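# Reassemble the aquarium canister filter with two arms

## Task

Rebuild the aquarium filter so that both trays sit fully seated at the bottom of the canister, the rubber seal ring lies in the groove on the canister's rim, and the head is fitted with both of its latches caught on the canister and both latch levers raised; the filter must end up upright.

## Robot and tools

Robot: two seven-joint arms, left_arm and right_arm, each ending in a two-finger parallel gripper. The fingers point along the gripper's +z axis and close along its y axis. end_effector_position is the spot between the pads when shut; closed fingertips extend about 19 mm past it, open ones about 6 mm.

Frames: the scene frame has its origin at table height midway between the arms, +z up, +x out over the table, and left_arm on the +y side (image left/right does not follow this). Actual bases: left_arm at (+0.040, +0.402, +0.031) m, quat_wxyz (+1.000, 0, 0, +0.014); right_arm at (+0.026, -0.389, +0.031) m, quat_wxyz (+1.000, 0, 0, +0.011). Hand poses, targets, velocities and wrist-camera poses are reported in each arm's own base frame; fixed cameras and the table use the scene frame. Printed positions can be off by a few centimetres, more at long reach.

The row format, shared by execute_actions and move: 16 numbers, each in [-1, 1], always all 16 even if one arm is idle. Order: left dx, dy, dz, rx, ry, rz, left gripper position, left gripper speed, then the same eight for the right arm. dx..rz are an offset, not a pose: a displacement of that arm's Hand target measured from where the Hand target stood when the action or move began, along that arm's base axes; rotation (rx, ry, rz, one rotation vector) turns about the Hand target's position. Scale: 1.0 = 0.6 m or 180 degrees. A translation longer than 1.0 gets shortened along its direction. Sending the same offset again moves further. Six zeros re-request the current Hand target (use this to make an arm settle or to command it afresh). Gripper position is absolute: +1 fully open (85 mm), 0 about 45 mm, -1 shut; the mapping is not linear, so check position_measured_pct (roughly 50 - 50 x position). Gripper speed: -1 about 20 mm/s, 0 about 85, +1 about 150. A 0 is a real command, so to keep a gripper as is, resend its last position and speed.

execute_actions: actions is a list of actions; each action is a table of up to 15 rows, one per 1/30 s step, and every row is measured from the action's starting Hand target (not the previous row). A short table repeats its last row to fill 15 steps. cameras: list of names, ["all"], or []; default shows all only when actions is empty. An empty actions list returns a full look at the state.

move: target is one row or a list of up to 15 rows; every row's offsets count from the same starting Hand targets. speed in m/s, 0.002 to 0.5 (default 0.25), one value or one per target; rotation is capped at twice that in rad/s and at 0.873 rad/s. blend in metres rounds corners between listed targets (0 means stop at each). blocking=false returns after about 0.5 s while motion continues. Paths are straight, end together, take at least 0.5 s, and are cut off after 10 s. They do not avoid obstacles or the other arm. Finger changes in later targets are applied when everything has come to rest there. The result adds a move: line such as done, off_target, moving, held or fault, plus limits (paced = pose clipped, held = steps withheld by a check).

wait: seconds 0 to 10, arms hold their last command. stop: brakes a running move (fingers keep going). zoom_image: camera (cam_head_left, cam_head_right, cam_high, cam_low, cam_left_wrist, cam_right_wrist) and region [x0, y0, x1, y1] in pixels, at most 504 by 504, of that camera's newest image (images are 896x504). clear_fault: arm = left_arm or right_arm; only after a reported torque fault. finished_scene: scene = the current scene number; irreversible, call only when the filter is assembled and stays so untouched.

Control behaviour: commanded orientation is clipped to within 32 degrees of the measured one each step; big gripper turns can swing the elbow. Grippers often settle a bit short of the Hand target; resend zeros or add the missing distance. The arms are stiff: aiming even millimetres beyond a firm contact presses very hard, and faster moves hit harder. To stop pressing, command the target back behind the gripper. A clearance check blocks commands that bring arms too close, but not fingers closing into the other arm.

Gripping: close to a position narrower than the part and keep it. Grip force grows with closing speed and with starting well open and aiming a centimetre or more inside the part (about 100 N per pad slow, up to about 240 N fast on a 40 mm object); a slow close that ends within about a millimetre of the part's width gives a weak grip. To release, open a few millimetres wider than the part. Results: object_status 0 moving, 1 blocked opening, 2 stopped on an object before the target (a real grip), 3 reached the target or pads met (empty or soft grip); hold the command about 1.3 s before trusting it. motor_current_ma near 1000 on a firm hold, near 0 empty. A reading of 98 or more means the pads touch.

Other result lines: Hand target (next offsets start here), Tool commands, joint positions and velocities, joint torques (with unit offset and noise), flange force along the gripper axes (includes held weight, noisy during acceleration, may show no reading), step readings of position, and Wrist depth: 7x7 grid of median distances in mm (164 to 4000, '-' unknown), rows top to bottom.

Avoid: dropping parts or releasing them while moving, slamming into the table, canister or camera stand, pushing the arms or their fingers against each other, crushing a part that still rests on something, twisting or yanking with the gripper, and knocking anything off the table. Joint torque limits are 104.5 N m (first four joints) and 51.3 N m (last three); exceeding one, or a joint drifting over 5 degrees from plan, stops that arm until clear_fault. Long loaded or outstretched holds heat motors; a MOTOR HOT line warns, and at 75 °C the arm sags for 30 to 60 s. Loose parts may occasionally get nudged by outside pushes.

Each tool is called after "Request:" by a JSON object that holds its "api" and its "payload", one argument or row to a line.

## Session

Request:
{"api": "execute_actions", "payload": {
  "actions": []
}}

Scene clock: 0.00 s.
left_arm: end_effector_position=(+0.6481, -0.0937, +0.1399) position_measured_pct=0.0 object_status=3 motor_current_ma=0 end_effector_quat_wxyz=(+0.537, +0.539, -0.432, +0.484) | right_arm: end_effector_position=(+0.3947, -0.3412, +0.1968) position_measured_pct=0.0 object_status=3 motor_current_ma=0 end_effector_quat_wxyz=(-0.131, +0.720, +0.680, +0.050)
Joint positions: left_arm=[-0.452 1.499 0.26 0.763 1.173 1.73 2.642] | right_arm=[0.647 0.792 0.197 1.069 -0.241 1.558 0.783]
Joint velocities: within noise
Joint torques (N m): no reading
Flange force (N): no reading
Wrist depth (mm): cam_left_wrist=[3603 3565 3527 3527 3490 3282 3315 / 3643 3565 3453 3435 3400 3400 1120 / 3603 3508 3383 3435 3453 3250 3299 / 3508 3508 3418 3453 3349 1174 3315 / 3508 3527 3400 3383 3383 3299 3188 / 3471 3527 3366 3383 3219 3315 3250 / 3383 835 991 1118 1308 2411 2921] | cam_right_wrist=[457 447 437 426 417 407 399 / 445 436 426 416 407 399 391 / 435 424 415 406 398 390 382 / 424 414 405 398 389 381 375 / 413 405 397 388 381 374 366 / 404 395 387 381 372 366 359 / 396 386 379 371 365 358 352]
Hand target: left_arm +0.6481, -0.0937, +0.1399; +0.537, +0.539, -0.432, +0.484 | right_arm +0.3947, -0.3412, +0.1968; -0.131, +0.720, +0.680, +0.050
Tool commands: left_gripper/position=+1.0 left_gripper/speed=+1.0 right_gripper/position=+1.0 right_gripper/speed=+1.0

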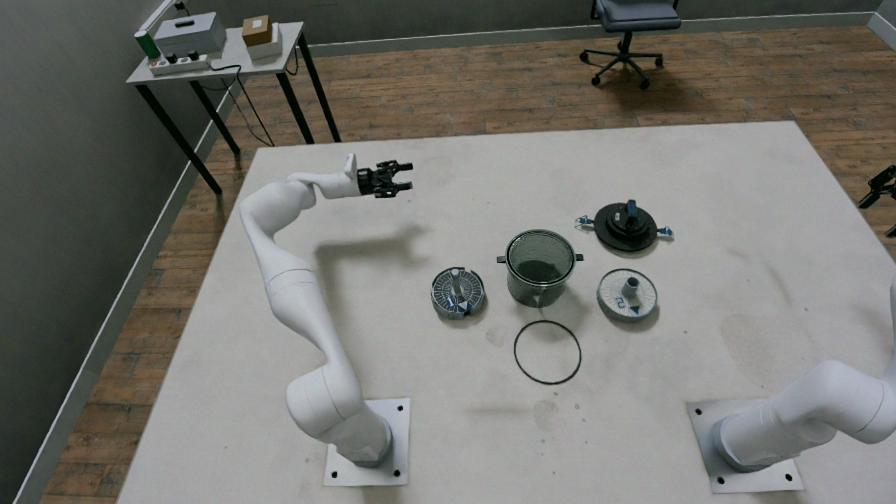

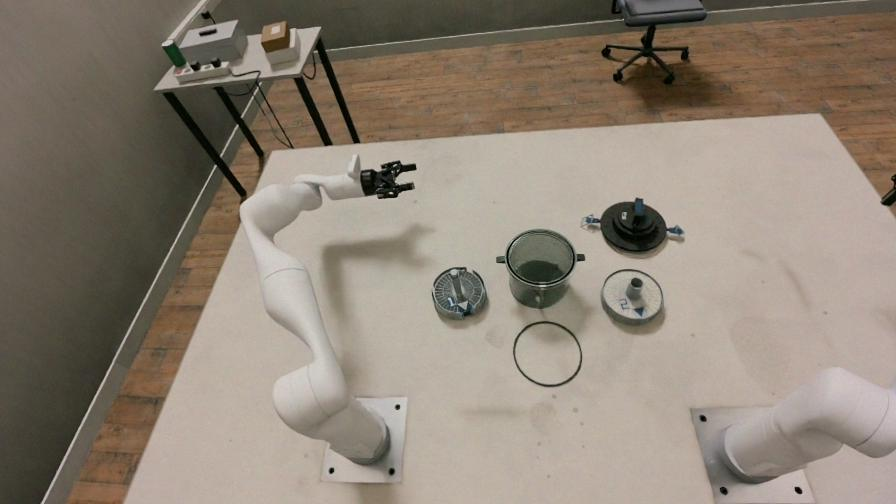

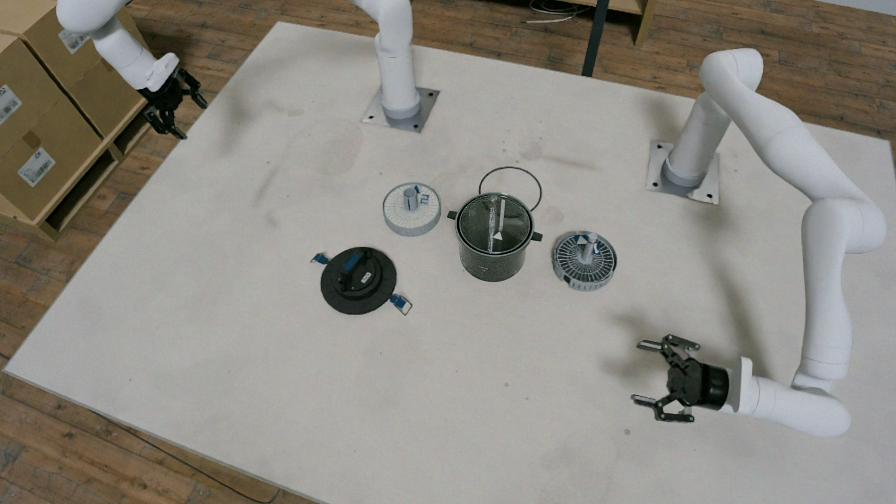

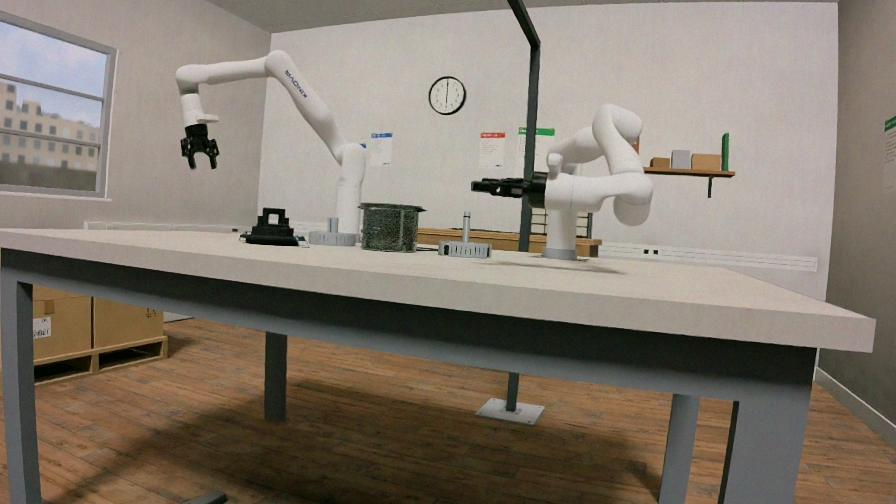

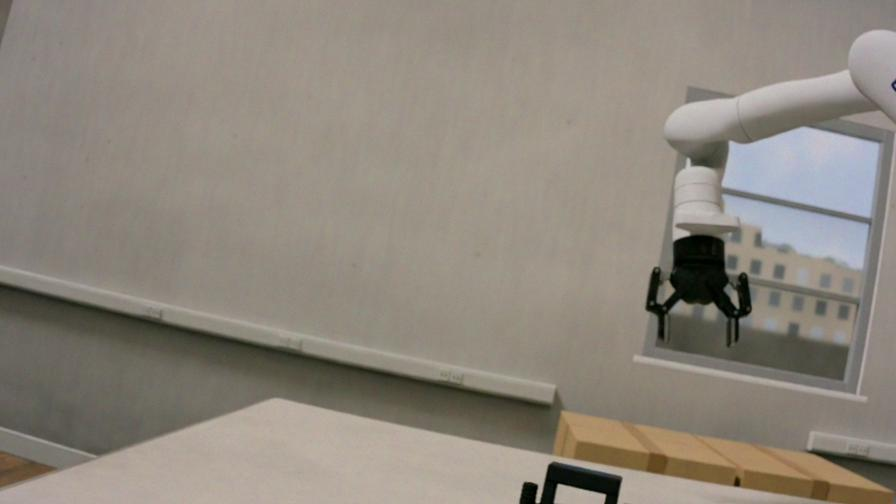

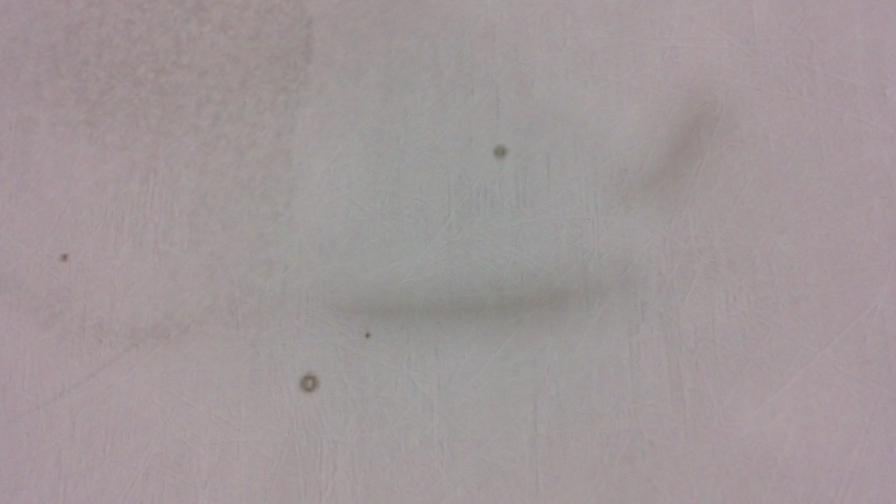

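Request:
{"api": "zoom_image", "payload": {
  "camera": "cam_head_left",
  "region": [410, 180, 710, 400]
}}

Request:
{"api": "zoom_image", "payload": {
  "camera": "cam_high",
  "region": [290, 150, 640, 340]
}}

Request:
{"api": "zoom_image", "payload": {
  "camera": "cam_low",
  "region": [230, 170, 520, 290]
}}

Request:
{"api": "zoom_image", "payload": {
  "camera": "cam_head_right",
  "region": [560, 180, 710, 340]
}}

Request:
{"api": "zoom_image", "payload": {
  "camera": "cam_high",
  "region": [290, 230, 440, 330]
}}

Scaled by 1.680 from the camera's 896x504 image, which has a finer 1280x720 frame.

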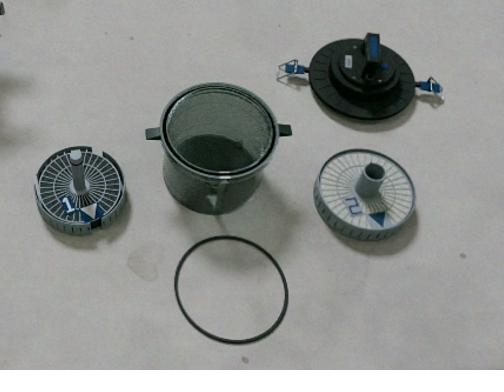

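Scaled by 1.440 from the camera's 896x504 image, which has a finer 1280x720 frame.

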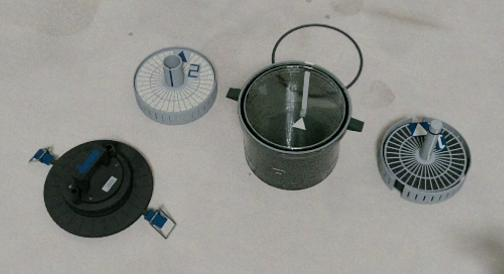

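Scaled by 1.738 from the camera's 896x504 image, which has a finer 1280x720 frame.

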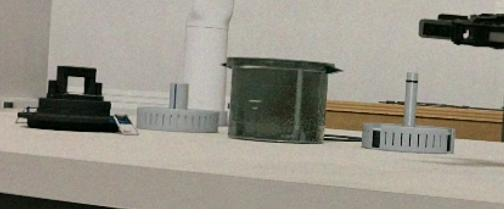

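Scaled by 3.150 from the camera's 896x504 image, which has a finer 1280x720 frame.

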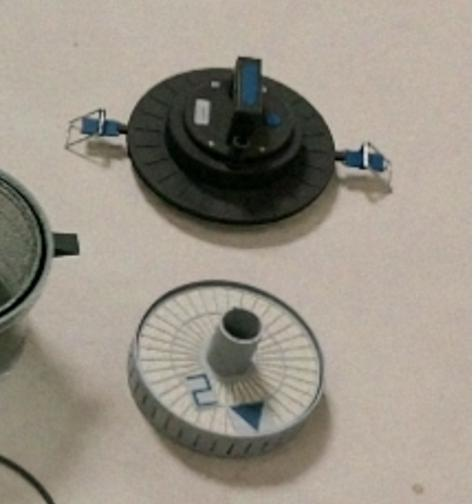

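Scaled by 3.360 from the camera's 896x504 image, which has a finer 1280x720 frame.

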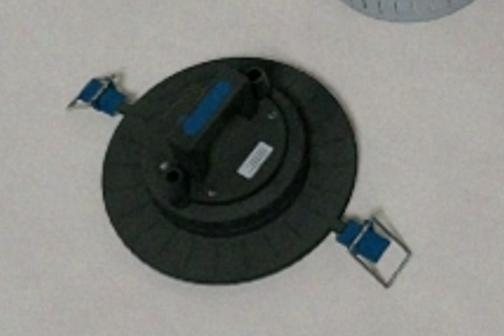

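Request:
{"api": "move", "payload": {
  "target": [-0.477, -0.1055, 0.267, 0.5145, -0.0267, -0.054, 1, 1, -0.058, 0.652, 0.172, -0.0818, -0.0366, 0.0181, 1, 1],
  "cameras": ["all"]
}}

Scene clock: 129.80 s.
left_arm: end_effector_position=(+0.3619, -0.1570, +0.3001) position_measured_pct=0.0 object_status=3 motor_current_ma=0 end_effector_quat_wxyz=(+0.000, +0.707, -0.707, +0.000) | right_arm: end_effector_position=(+0.3599, +0.0500, +0.3001) position_measured_pct=0.0 object_status=3 motor_current_ma=0 end_effector_quat_wxyz=(+0.000, +0.707, +0.707, +0.000)
Joint positions: left_arm=[0.416 0.219 -0.088 1.623 0.021 1.3 3.467] | right_arm=[-0.194 0.146 -0.014 1.714 0.002 1.282 -0.208]
Joint torques (N m): left_arm=[1.03 -13.83 0.57 -6.92 0.18 -0.06 -0.27] | right_arm=[0.33 -11.43 -0.02 -9.25 0.03 0.17 -0.02]
Flange force (N): left_arm=[1.2 -7.1 -4.6] | right_arm=[0.2 -2.2 2.3]
Wrist depth (mm): cam_left_wrist=[476 473 474 476 476 475 475 / 474 476 476 475 476 475 475 / 474 474 475 446 475 473 477 / 473 472 473 444 446 475 475 / 474 474 475 445 446 475 475 / 473 473 474 448 473 475 474 / 471 472 475 473 473 474 473] | cam_right_wrist=[482 480 478 446 475 473 471 / 482 479 479 445 444 472 450 / 480 479 477 446 444 473 436 / 479 478 477 444 473 473 417 / 479 478 477 476 474 473 425 / 480 478 476 475 473 471 448 / 479 476 477 474 474 471 470]
Hand target: left_arm +0.3619, -0.1570, +0.3001; +0.000, +0.707, -0.707, +0.000 | right_arm +0.3599, +0.0500, +0.3000; +0.000, +0.707, +0.707, +0.000
Off the commanded pose: left_arm 0.000 m, 0 deg | right_arm 0.000 m, 0 deg.
move: done

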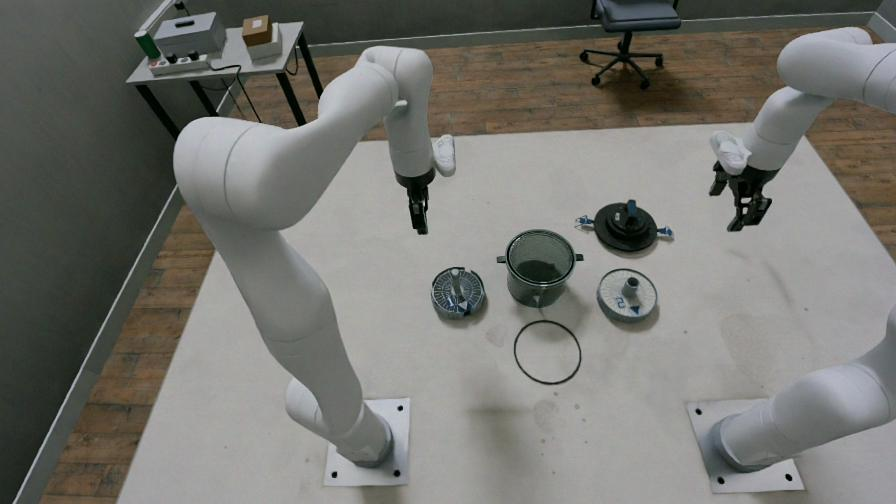

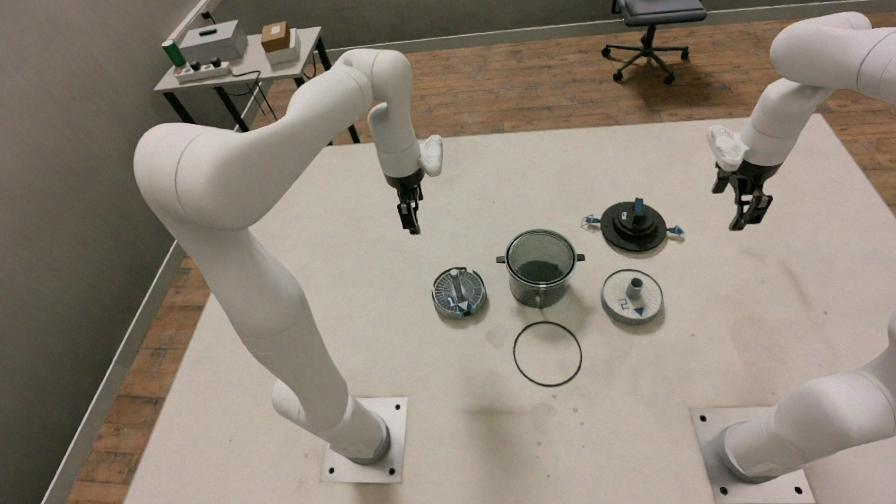

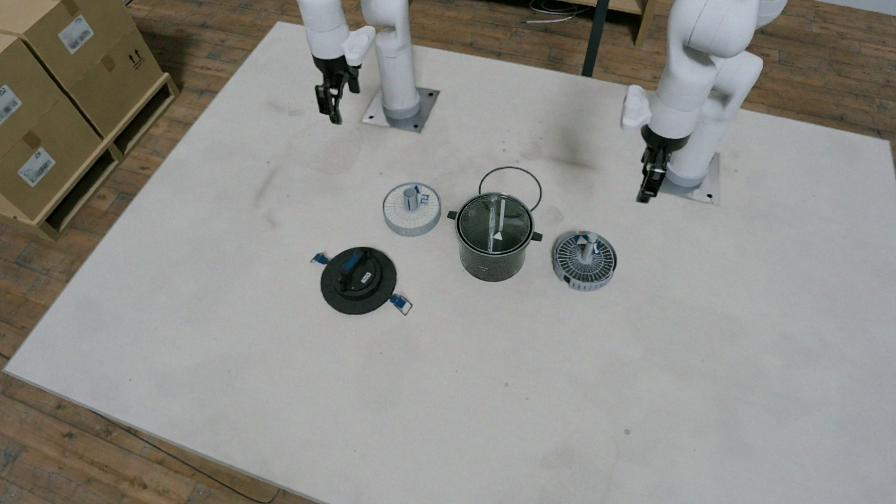

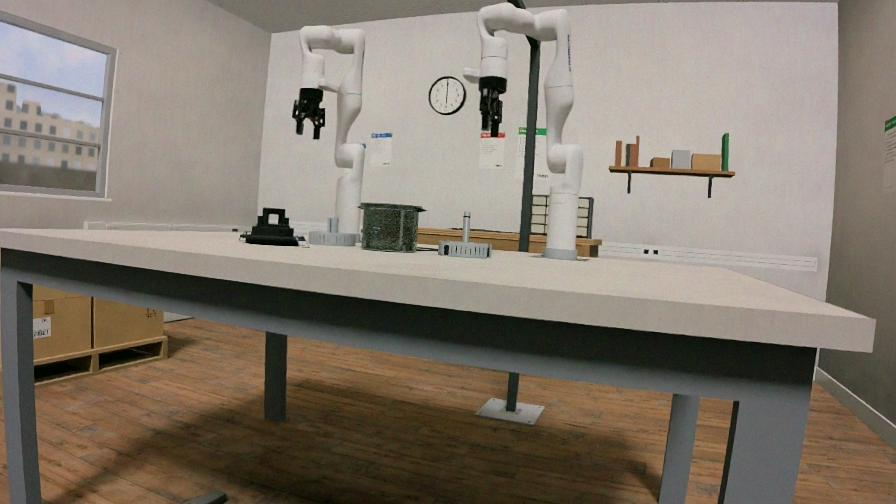

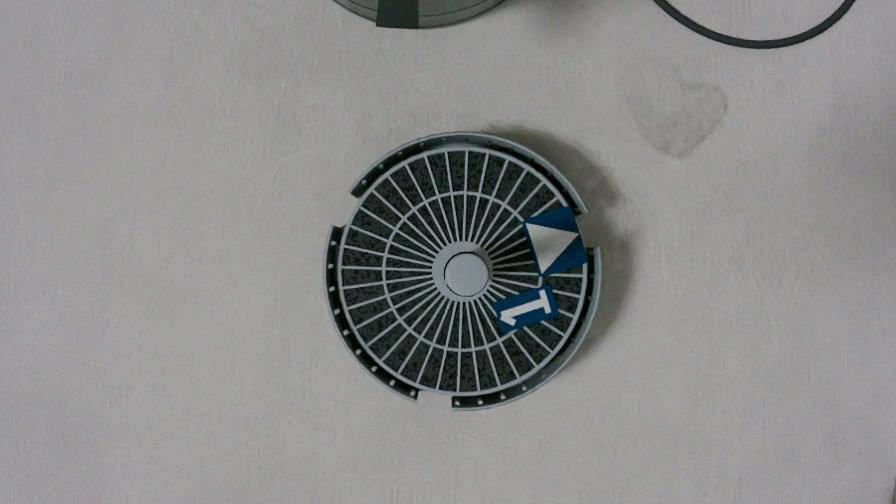

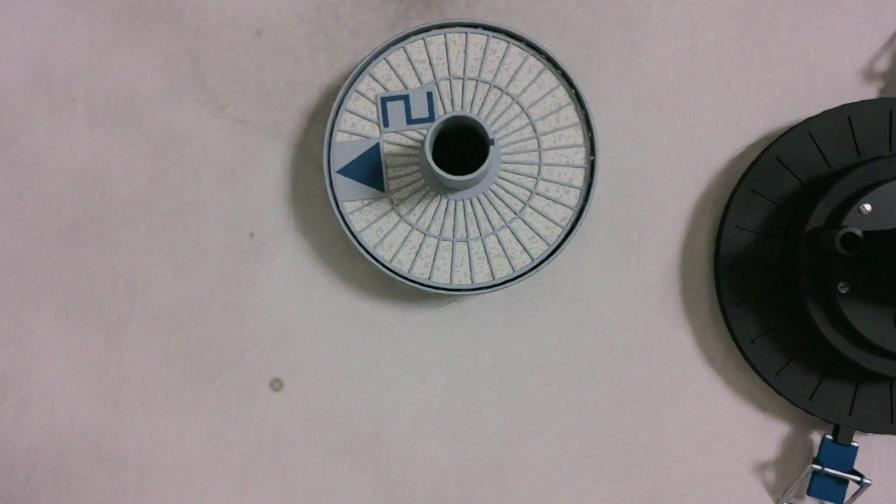

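Request:
{"api": "move", "payload": {
  "target": [0,0,0,0,0,0.25,1,1,0,0,0,0,0,-0.25,1,1],
  "cameras": ["cam_left_wrist","cam_right_wrist"]
}}

Scene clock: 172.30 s.
left_arm: end_effector_position=(+0.3619, -0.1570, +0.3001) position_measured_pct=0.0 object_status=3 motor_current_ma=0 end_effector_quat_wxyz=(+0.000, +0.924, -0.382, +0.000) | right_arm: end_effector_position=(+0.3599, +0.0500, +0.3000) position_measured_pct=0.0 object_status=3 motor_current_ma=0 end_effector_quat_wxyz=(+0.000, +0.924, +0.383, +0.000)
Joint positions: left_arm=[0.503 0.223 -0.197 1.62 0.045 1.302 4.226] | right_arm=[-0.26 0.145 0.063 1.716 -0.01 1.281 -0.98]
Joint torques (N m): left_arm=[0.96 -13.88 0.33 -6.96 0.1 -0.1 0] | right_arm=[0.36 -11.43 0.04 -9.23 0.07 0.16 -0.15]
Flange force (N): left_arm=[5.8 -4.8 -4.5] | right_arm=[-1.4 -1.2 2.3]
Wrist depth (mm): cam_left_wrist=[477 474 476 474 474 473 474 / 474 474 475 473 476 475 469 / 475 475 474 474 475 475 475 / 474 474 474 446 445 475 475 / 474 474 475 445 444 475 473 / 474 475 475 446 444 473 473 / 475 474 474 472 474 473 473] | cam_right_wrist=[480 480 478 476 451 419 450 / 480 480 446 475 453 450 471 / 479 448 446 475 475 472 471 / 480 447 446 474 475 472 471 / 480 478 446 475 474 471 471 / 479 479 478 475 473 472 470 / 478 477 476 474 473 472 470]
Hand target: left_arm +0.3619, -0.1570, +0.3001; +0.000, +0.924, -0.382, +0.000 | right_arm +0.3599, +0.0500, +0.3000; +0.000, +0.924, +0.383, +0.000
Off the commanded pose: left_arm 0.000 m, 0 deg | right_arm 0.000 m, 0 deg.
move: done
Images, in order (width x height): cam_left_wrist 896x504, cam_right_wrist 896x504.

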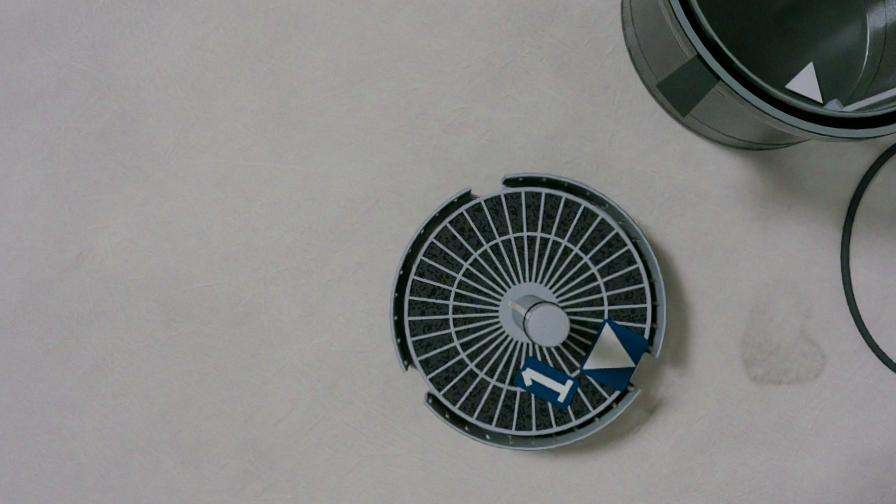

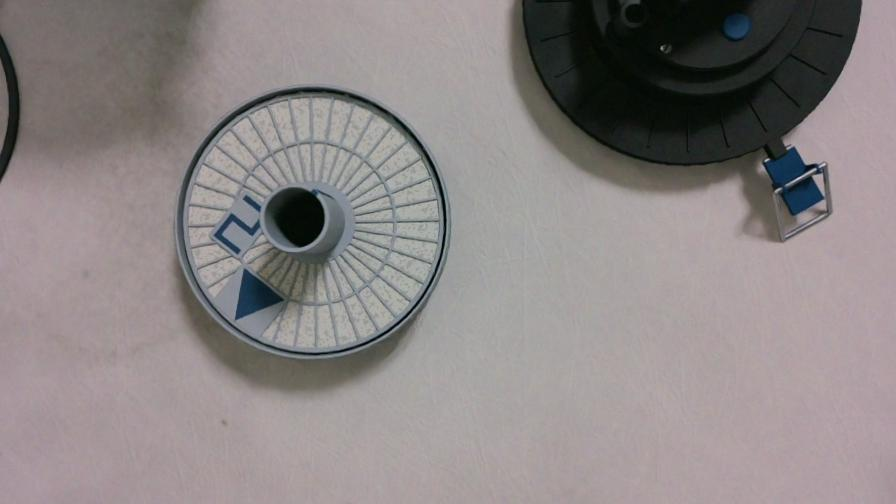

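Request:
{"api": "move", "payload": {
  "target": [-0.04,-0.355,0.167,0,0,-0.25,1,1,0.355,-0.0167,0.05,0,0,0.25,1,1],
  "cameras": ["cam_left_wrist","cam_right_wrist"]
}}

Scene clock: 225.10 s.
left_arm: end_effector_position=(+0.3379, -0.3700, +0.4003) position_measured_pct=0.0 object_status=3 motor_current_ma=0 end_effector_quat_wxyz=(+0.000, +0.707, -0.707, +0.000) | right_arm: end_effector_position=(+0.5729, +0.0399, +0.3300) position_measured_pct=0.0 object_status=3 motor_current_ma=0 end_effector_quat_wxyz=(+0.000, +0.707, +0.707, +0.000)
Joint positions: left_arm=[0.751 0.469 0.06 0.939 -0.027 1.733 3.942] | right_arm=[-0.106 0.668 -0.017 0.819 0.011 1.655 -0.118]
Joint torques (N m): left_arm=[0.95 -18.95 1 -7.17 0.13 -0.1 -0.06] | right_arm=[0.34 -21.44 0.1 -9.51 0.02 0.06 -0.08]
Flange force (N): left_arm=[6.6 -8.4 -8.0] | right_arm=[0.2 -3.3 2.4]
Wrist depth (mm): cam_left_wrist=[571 573 573 574 574 574 574 / 571 571 572 573 574 574 572 / 572 572 572 574 574 577 571 / 573 573 572 571 573 572 571 / 572 573 571 572 573 570 573 / 572 572 572 571 574 572 570 / 571 573 569 572 570 572 570] | cam_right_wrist=[478 508 507 506 505 500 500 / 478 485 508 484 503 501 500 / 477 490 505 451 481 501 499 / 479 507 505 450 479 501 499 / 509 507 507 458 480 500 499 / 509 507 505 485 502 501 499 / 507 507 505 503 500 499 499]
Hand target: left_arm +0.3379, -0.3700, +0.4003; +0.000, +0.707, -0.707, +0.000 | right_arm +0.5729, +0.0399, +0.3301; +0.000, +0.707, +0.707, +0.000
Off the commanded pose: left_arm 0.000 m, 0 deg | right_arm 0.000 m, 0 deg.
move: done
Images, in order (width x height): cam_left_wrist 896x504, cam_right_wrist 896x504.

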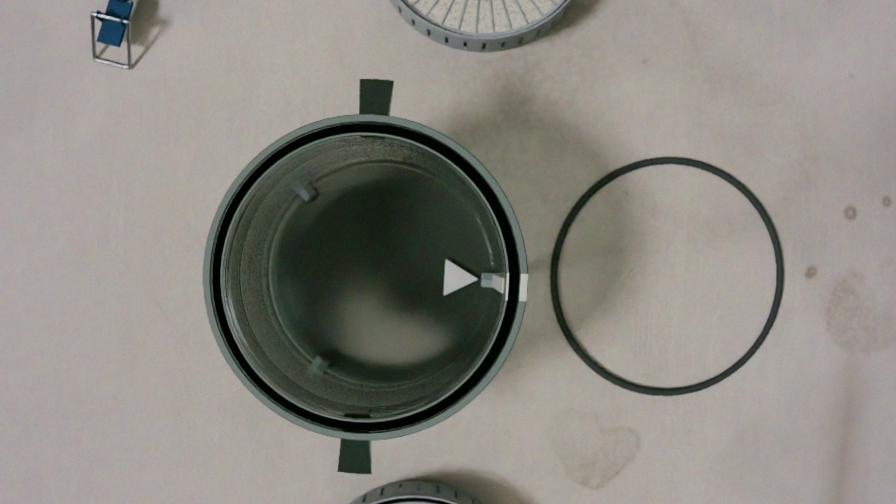

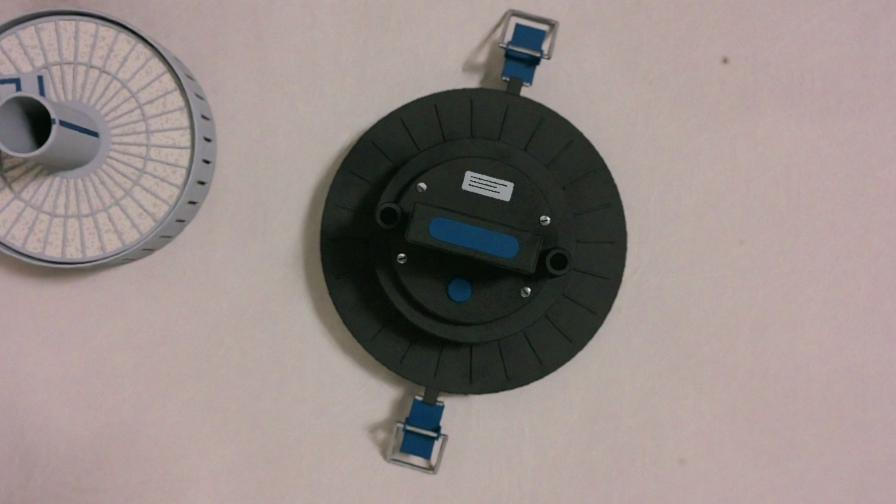

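Request:
{"api": "zoom_image", "payload": {
  "camera": "cam_left_wrist",
  "region": [190, 60, 540, 480]
}}

Request:
{"api": "zoom_image", "payload": {
  "camera": "cam_right_wrist",
  "region": [310, 0, 640, 490]
}}

Request:
{"api": "zoom_image", "payload": {
  "camera": "cam_right_wrist",
  "region": [460, 0, 600, 110]
}}

Request:
{"api": "zoom_image", "payload": {
  "camera": "cam_left_wrist",
  "region": [310, 60, 450, 150]
}}

Request:
{"api": "zoom_image", "payload": {
  "camera": "cam_left_wrist",
  "region": [430, 210, 550, 340]
}}

Scaled by 1.200 from the camera's 896x504 image, which has a finer 1280x720 frame.

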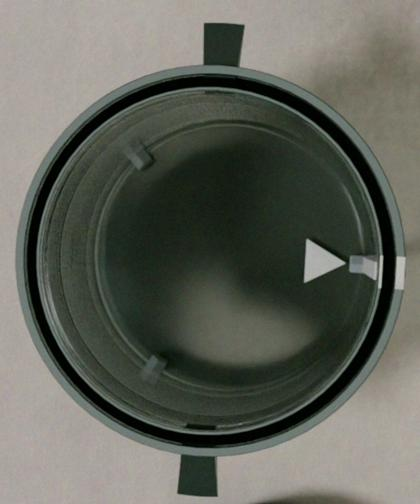

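Scaled by 1.029 from the camera's 896x504 image, which has a finer 1280x720 frame.

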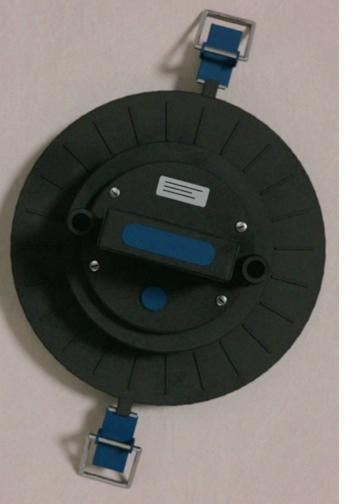

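Scaled by 3.600 from the camera's 896x504 image, which has a finer 1280x720 frame.

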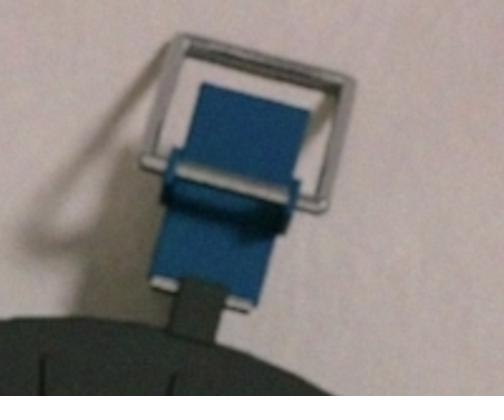

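Scaled by 3.600 from the camera's 896x504 image, which has a finer 1280x720 frame.

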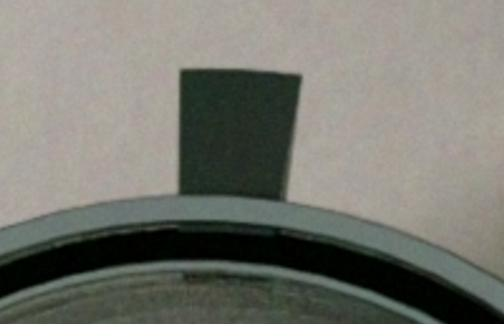

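Scaled by 3.877 from the camera's 896x504 image, which has a finer 1280x720 frame.

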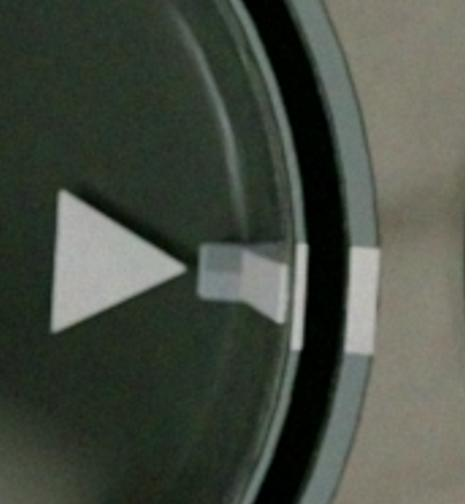

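Request:
{"api": "move", "payload": {
  "target": [0.1,0,0,0,0,0,1,1,0,0,0,0,0,0,1,1],
  "cameras": ["cam_left_wrist","cam_low","cam_head_right"]
}}

Request:
{"api": "zoom_image", "payload": {
  "camera": "cam_low",
  "region": [225, 190, 325, 260]
}}

Request:
{"api": "zoom_image", "payload": {
  "camera": "cam_low",
  "region": [340, 190, 500, 270]
}}

Request:
{"api": "move", "payload": {
  "target": [-0.2,0,0,0,0,0,1,1,0,0,0,0,0,0,1,1],
  "cameras": ["cam_left_wrist"]
}}

Scene clock: 319.93 s.
left_arm: end_effector_position=(+0.3979, -0.3700, +0.4003) position_measured_pct=0.0 object_status=3 motor_current_ma=0 end_effector_quat_wxyz=(+0.000, +0.707, -0.707, +0.000) | right_arm: end_effector_position=(+0.5729, +0.0400, +0.3300) position_measured_pct=0.0 object_status=3 motor_current_ma=0 end_effector_quat_wxyz=(+0.000, +0.707, +0.707, +0.000)
Joint positions: left_arm=[0.683 0.603 0.054 0.711 -0.031 1.827 3.862] | right_arm=[-0.106 0.668 -0.017 0.819 0.011 1.655 -0.118]
Joint torques (N m): left_arm=[0.97 -21.23 1.06 -7.09 0.14 -0.1 -0.05] | right_arm=[0.36 -21.5 0.13 -9.57 0.01 0.18 -0.05]
Flange force (N): left_arm=[8.1 -11.2 -9.6] | right_arm=[0.3 -3.9 3.1]
Wrist depth (mm): cam_left_wrist=[575 569 571 575 545 574 574 / 572 571 575 573 574 571 573 / 574 573 573 573 573 574 574 / 572 571 571 572 570 574 572 / 572 571 570 572 572 575 572 / 573 573 571 572 574 573 571 / 571 572 569 572 571 575 571] | cam_right_wrist=[480 508 507 505 503 502 500 / 477 507 507 483 502 502 499 / 478 490 506 451 482 502 499 / 477 507 506 450 479 502 499 / 508 506 507 458 479 501 498 / 509 507 505 484 502 500 499 / 508 507 505 503 502 499 499]
Hand target: left_arm +0.3979, -0.3700, +0.4003; +0.000, +0.707, -0.707, +0.000 | right_arm +0.5729, +0.0400, +0.3300; +0.000, +0.707, +0.707, +0.000
Off the commanded pose: left_arm 0.000 m, 0 deg | right_arm 0.000 m, 0 deg.
move: done
Images, in order (width x height): cam_head_right 896x504, cam_low 896x504, cam_left_wrist 896x504.

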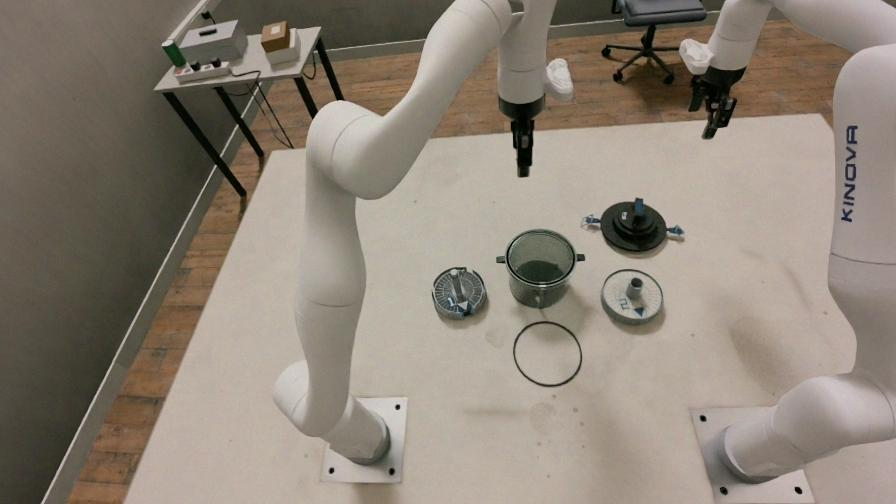

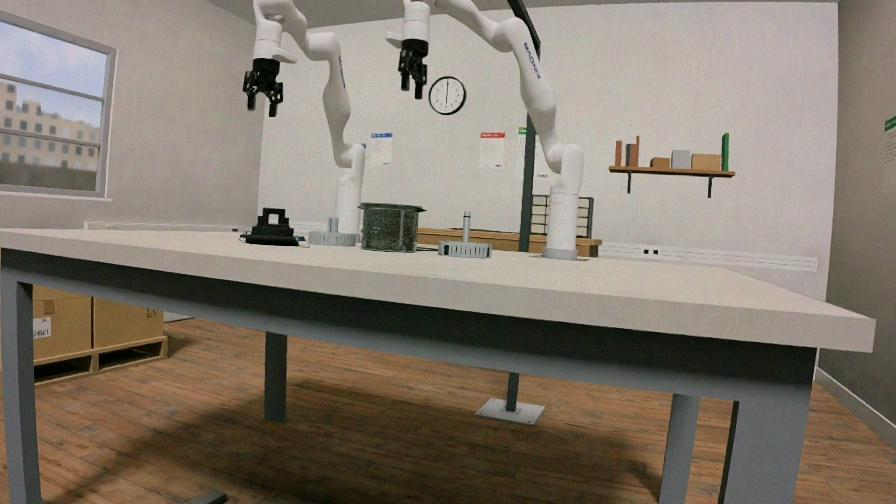

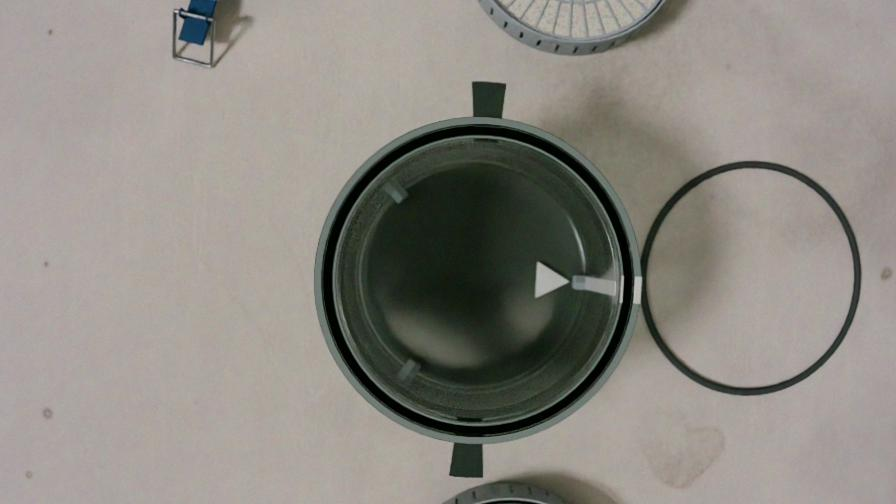

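Scaled by 5.040 from the camera's 896x504 image, which has a finer 1280x720 frame.

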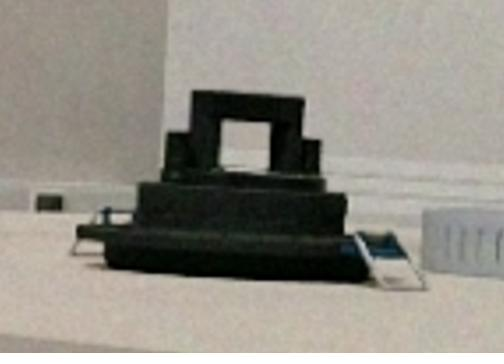

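Scaled by 3.150 from the camera's 896x504 image, which has a finer 1280x720 frame.

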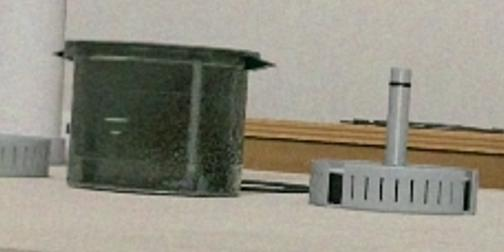

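Scene clock: 320.97 s.
left_arm: end_effector_position=(+0.2779, -0.3700, +0.4002) position_measured_pct=0.0 object_status=3 motor_current_ma=0 end_effector_quat_wxyz=(+0.000, +0.707, -0.707, +0.000) | right_arm: end_effector_position=(+0.5729, +0.0400, +0.3300) position_measured_pct=0.0 object_status=3 motor_current_ma=0 end_effector_quat_wxyz=(+0.000, +0.707, +0.707, +0.000)
Joint positions: left_arm=[0.829 0.363 0.072 1.104 -0.025 1.675 4.036] | right_arm=[-0.106 0.668 -0.017 0.819 0.011 1.655 -0.118]
Joint torques (N m): left_arm=[0.97 -16.79 1 -6.94 0.17 -0.12 -0.19] | right_arm=[0.33 -21.49 0.12 -9.57 0.03 0.18 -0.06]
Flange force (N): left_arm=[6.6 -7.1 -8.3] | right_arm=[0.2 -3.9 3.1]
Wrist depth (mm): cam_left_wrist=[573 575 572 575 573 575 574 / 572 574 571 574 572 574 573 / 572 574 573 574 571 576 572 / 572 574 573 573 574 574 572 / 574 571 571 573 572 571 574 / 571 572 573 574 574 573 574 / 572 571 572 575 573 571 572] | cam_right_wrist=[478 508 506 505 503 503 501 / 477 507 505 484 504 502 501 / 478 489 507 450 481 501 499 / 478 507 507 450 480 501 499 / 510 508 507 458 479 500 499 / 508 507 505 484 501 500 498 / 508 507 505 502 502 500 497]
Hand target: left_arm +0.2779, -0.3700, +0.4003; +0.000, +0.707, -0.707, +0.000 | right_arm +0.5729, +0.0400, +0.3300; +0.000, +0.707, +0.707, +0.000
Off the commanded pose: left_arm 0.000 m, 0 deg | right_arm 0.000 m, 0 deg.
move: done
Images, in order (width x height): cam_left_wrist 896x504.

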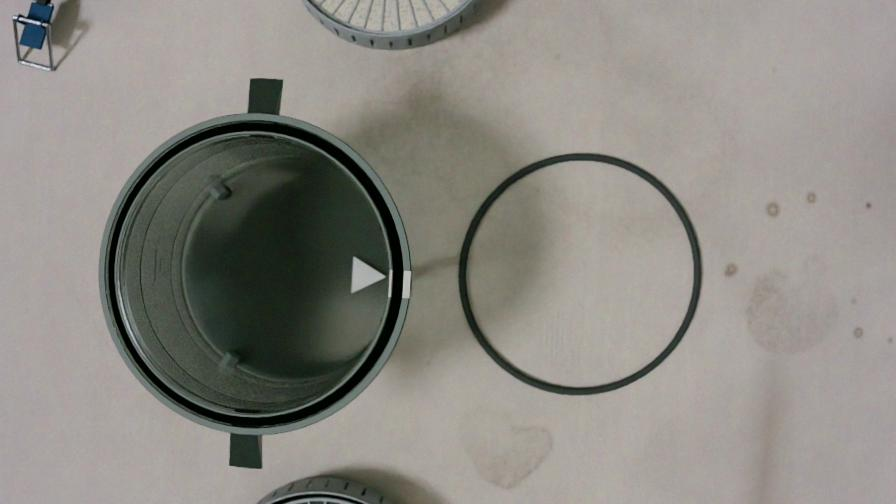

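Request:
{"api": "move", "payload": {
  "target": [0.1252,0.2683,-0.2505,0,0,0,1,1,-0.43,-0.15,-0.4667,0.2596,-0.2596,-0.4497,1,1],
  "cameras": ["cam_left_wrist","cam_right_wrist"]
}}

Scene clock: 421.63 s.
left_arm: end_effector_position=(+0.3530, -0.2090, +0.2500) position_measured_pct=0.0 object_status=3 motor_current_ma=0 end_effector_quat_wxyz=(+0.000, +0.707, -0.707, +0.000) | right_arm: end_effector_position=(+0.3151, -0.0508, +0.0493) position_measured_pct=0.0 object_status=3 motor_current_ma=0 end_effector_quat_wxyz=(-0.145, +0.784, +0.083, +0.598)
Joint positions: left_arm=[0.509 0.294 -0.047 1.69 0.016 1.157 3.601] | right_arm=[2.177 1.913 -0.902 2.578 -0.13 -0.286 0.71]
Joint torques (N m): left_arm=[0.94 -14.89 0.66 -6.46 0.17 -0.06 -0.03] | right_arm=[0.42 -8.15 -5.04 6.67 0.65 2.42 -0.16]
Flange force (N): left_arm=[1.8 -7.3 -3.7] | right_arm=[3.3 -4.0 1.4]
Wrist depth (mm): cam_left_wrist=[424 426 425 424 425 424 426 / 424 425 424 424 426 426 424 / 423 425 424 424 424 426 425 / 424 424 424 396 425 424 425 / 424 423 413 396 423 424 426 / 422 424 396 394 396 425 423 / 424 423 424 395 425 424 426] | cam_right_wrist=[3234 3435 3266 3028 2947 2798 2684 / 3128 3490 3299 3142 2960 2833 2674 / 2072 3546 3349 3219 3028 2908 2751 / 916 836 434 708 676 650 609 / 671 599 399 423 516 488 463 / 502 430 380 396 392 392 378 / 397 384 364 358 345 333 324]
Hand target: left_arm +0.3530, -0.2090, +0.2500; +0.000, +0.707, -0.707, +0.000 | right_arm +0.3149, -0.0501, +0.0500; +0.000, +0.866, +0.000, +0.500
Off the commanded pose: left_arm 0.000 m, 0 deg | right_arm 0.001 m, 24 deg.
joint sent to its limit (right arm) — joint 4 (elbow), upper limit, where the elbow is as bent as it goes. The joint targets are off in orientation, not in position.
move: off_target (right_arm); limits=paced
Images, in order (width x height): cam_left_wrist 896x504, cam_right_wrist 896x504.

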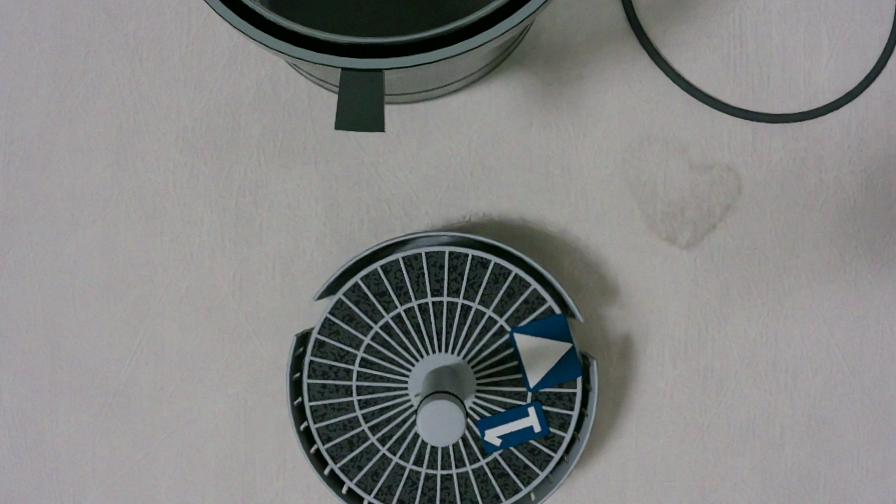

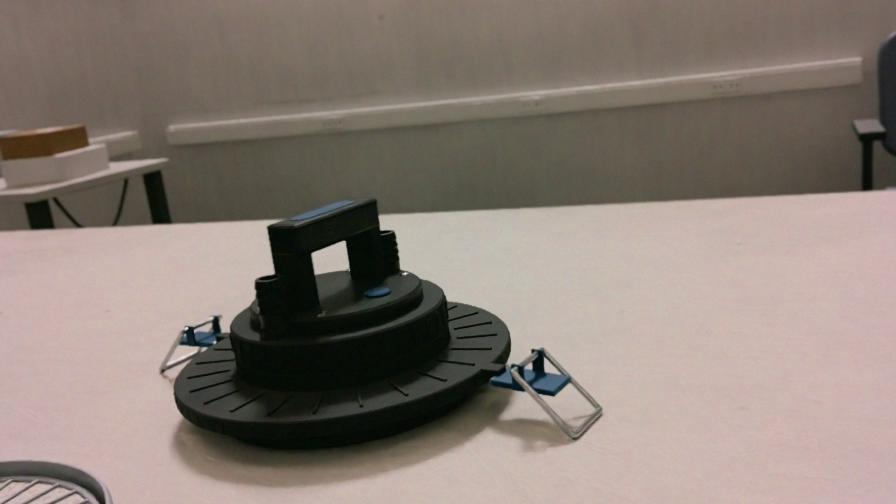

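Request:
{"api": "zoom_image", "payload": {
  "camera": "cam_right_wrist",
  "region": [470, 330, 620, 450]
}}

Request:
{"api": "zoom_image", "payload": {
  "camera": "cam_right_wrist",
  "region": [140, 180, 520, 460]
}}

Request:
{"api": "zoom_image", "payload": {
  "camera": "cam_right_wrist",
  "region": [140, 290, 260, 390]
}}

Scaled by 3.360 from the camera's 896x504 image, which has a finer 1280x720 frame.

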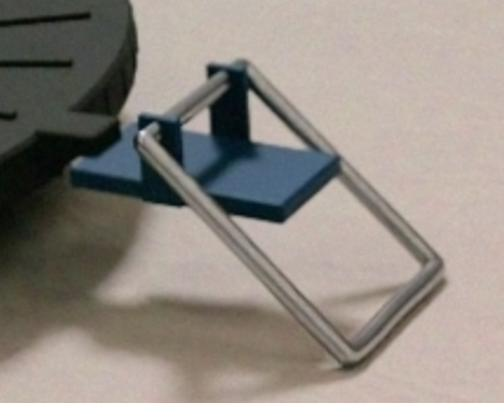

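Scaled by 1.326 from the camera's 896x504 image, which has a finer 1280x720 frame.

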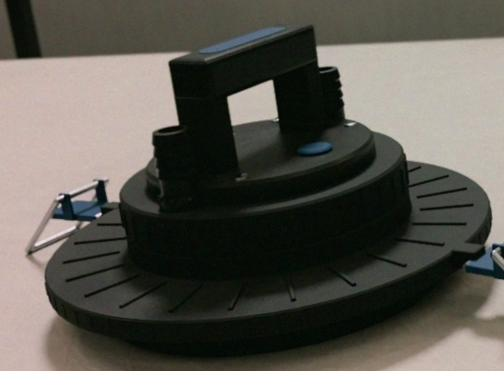

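Scaled by 4.200 from the camera's 896x504 image, which has a finer 1280x720 frame.

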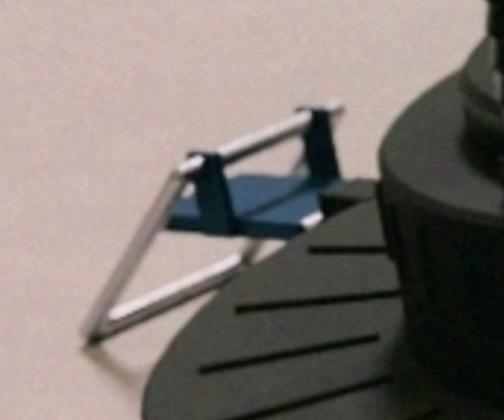

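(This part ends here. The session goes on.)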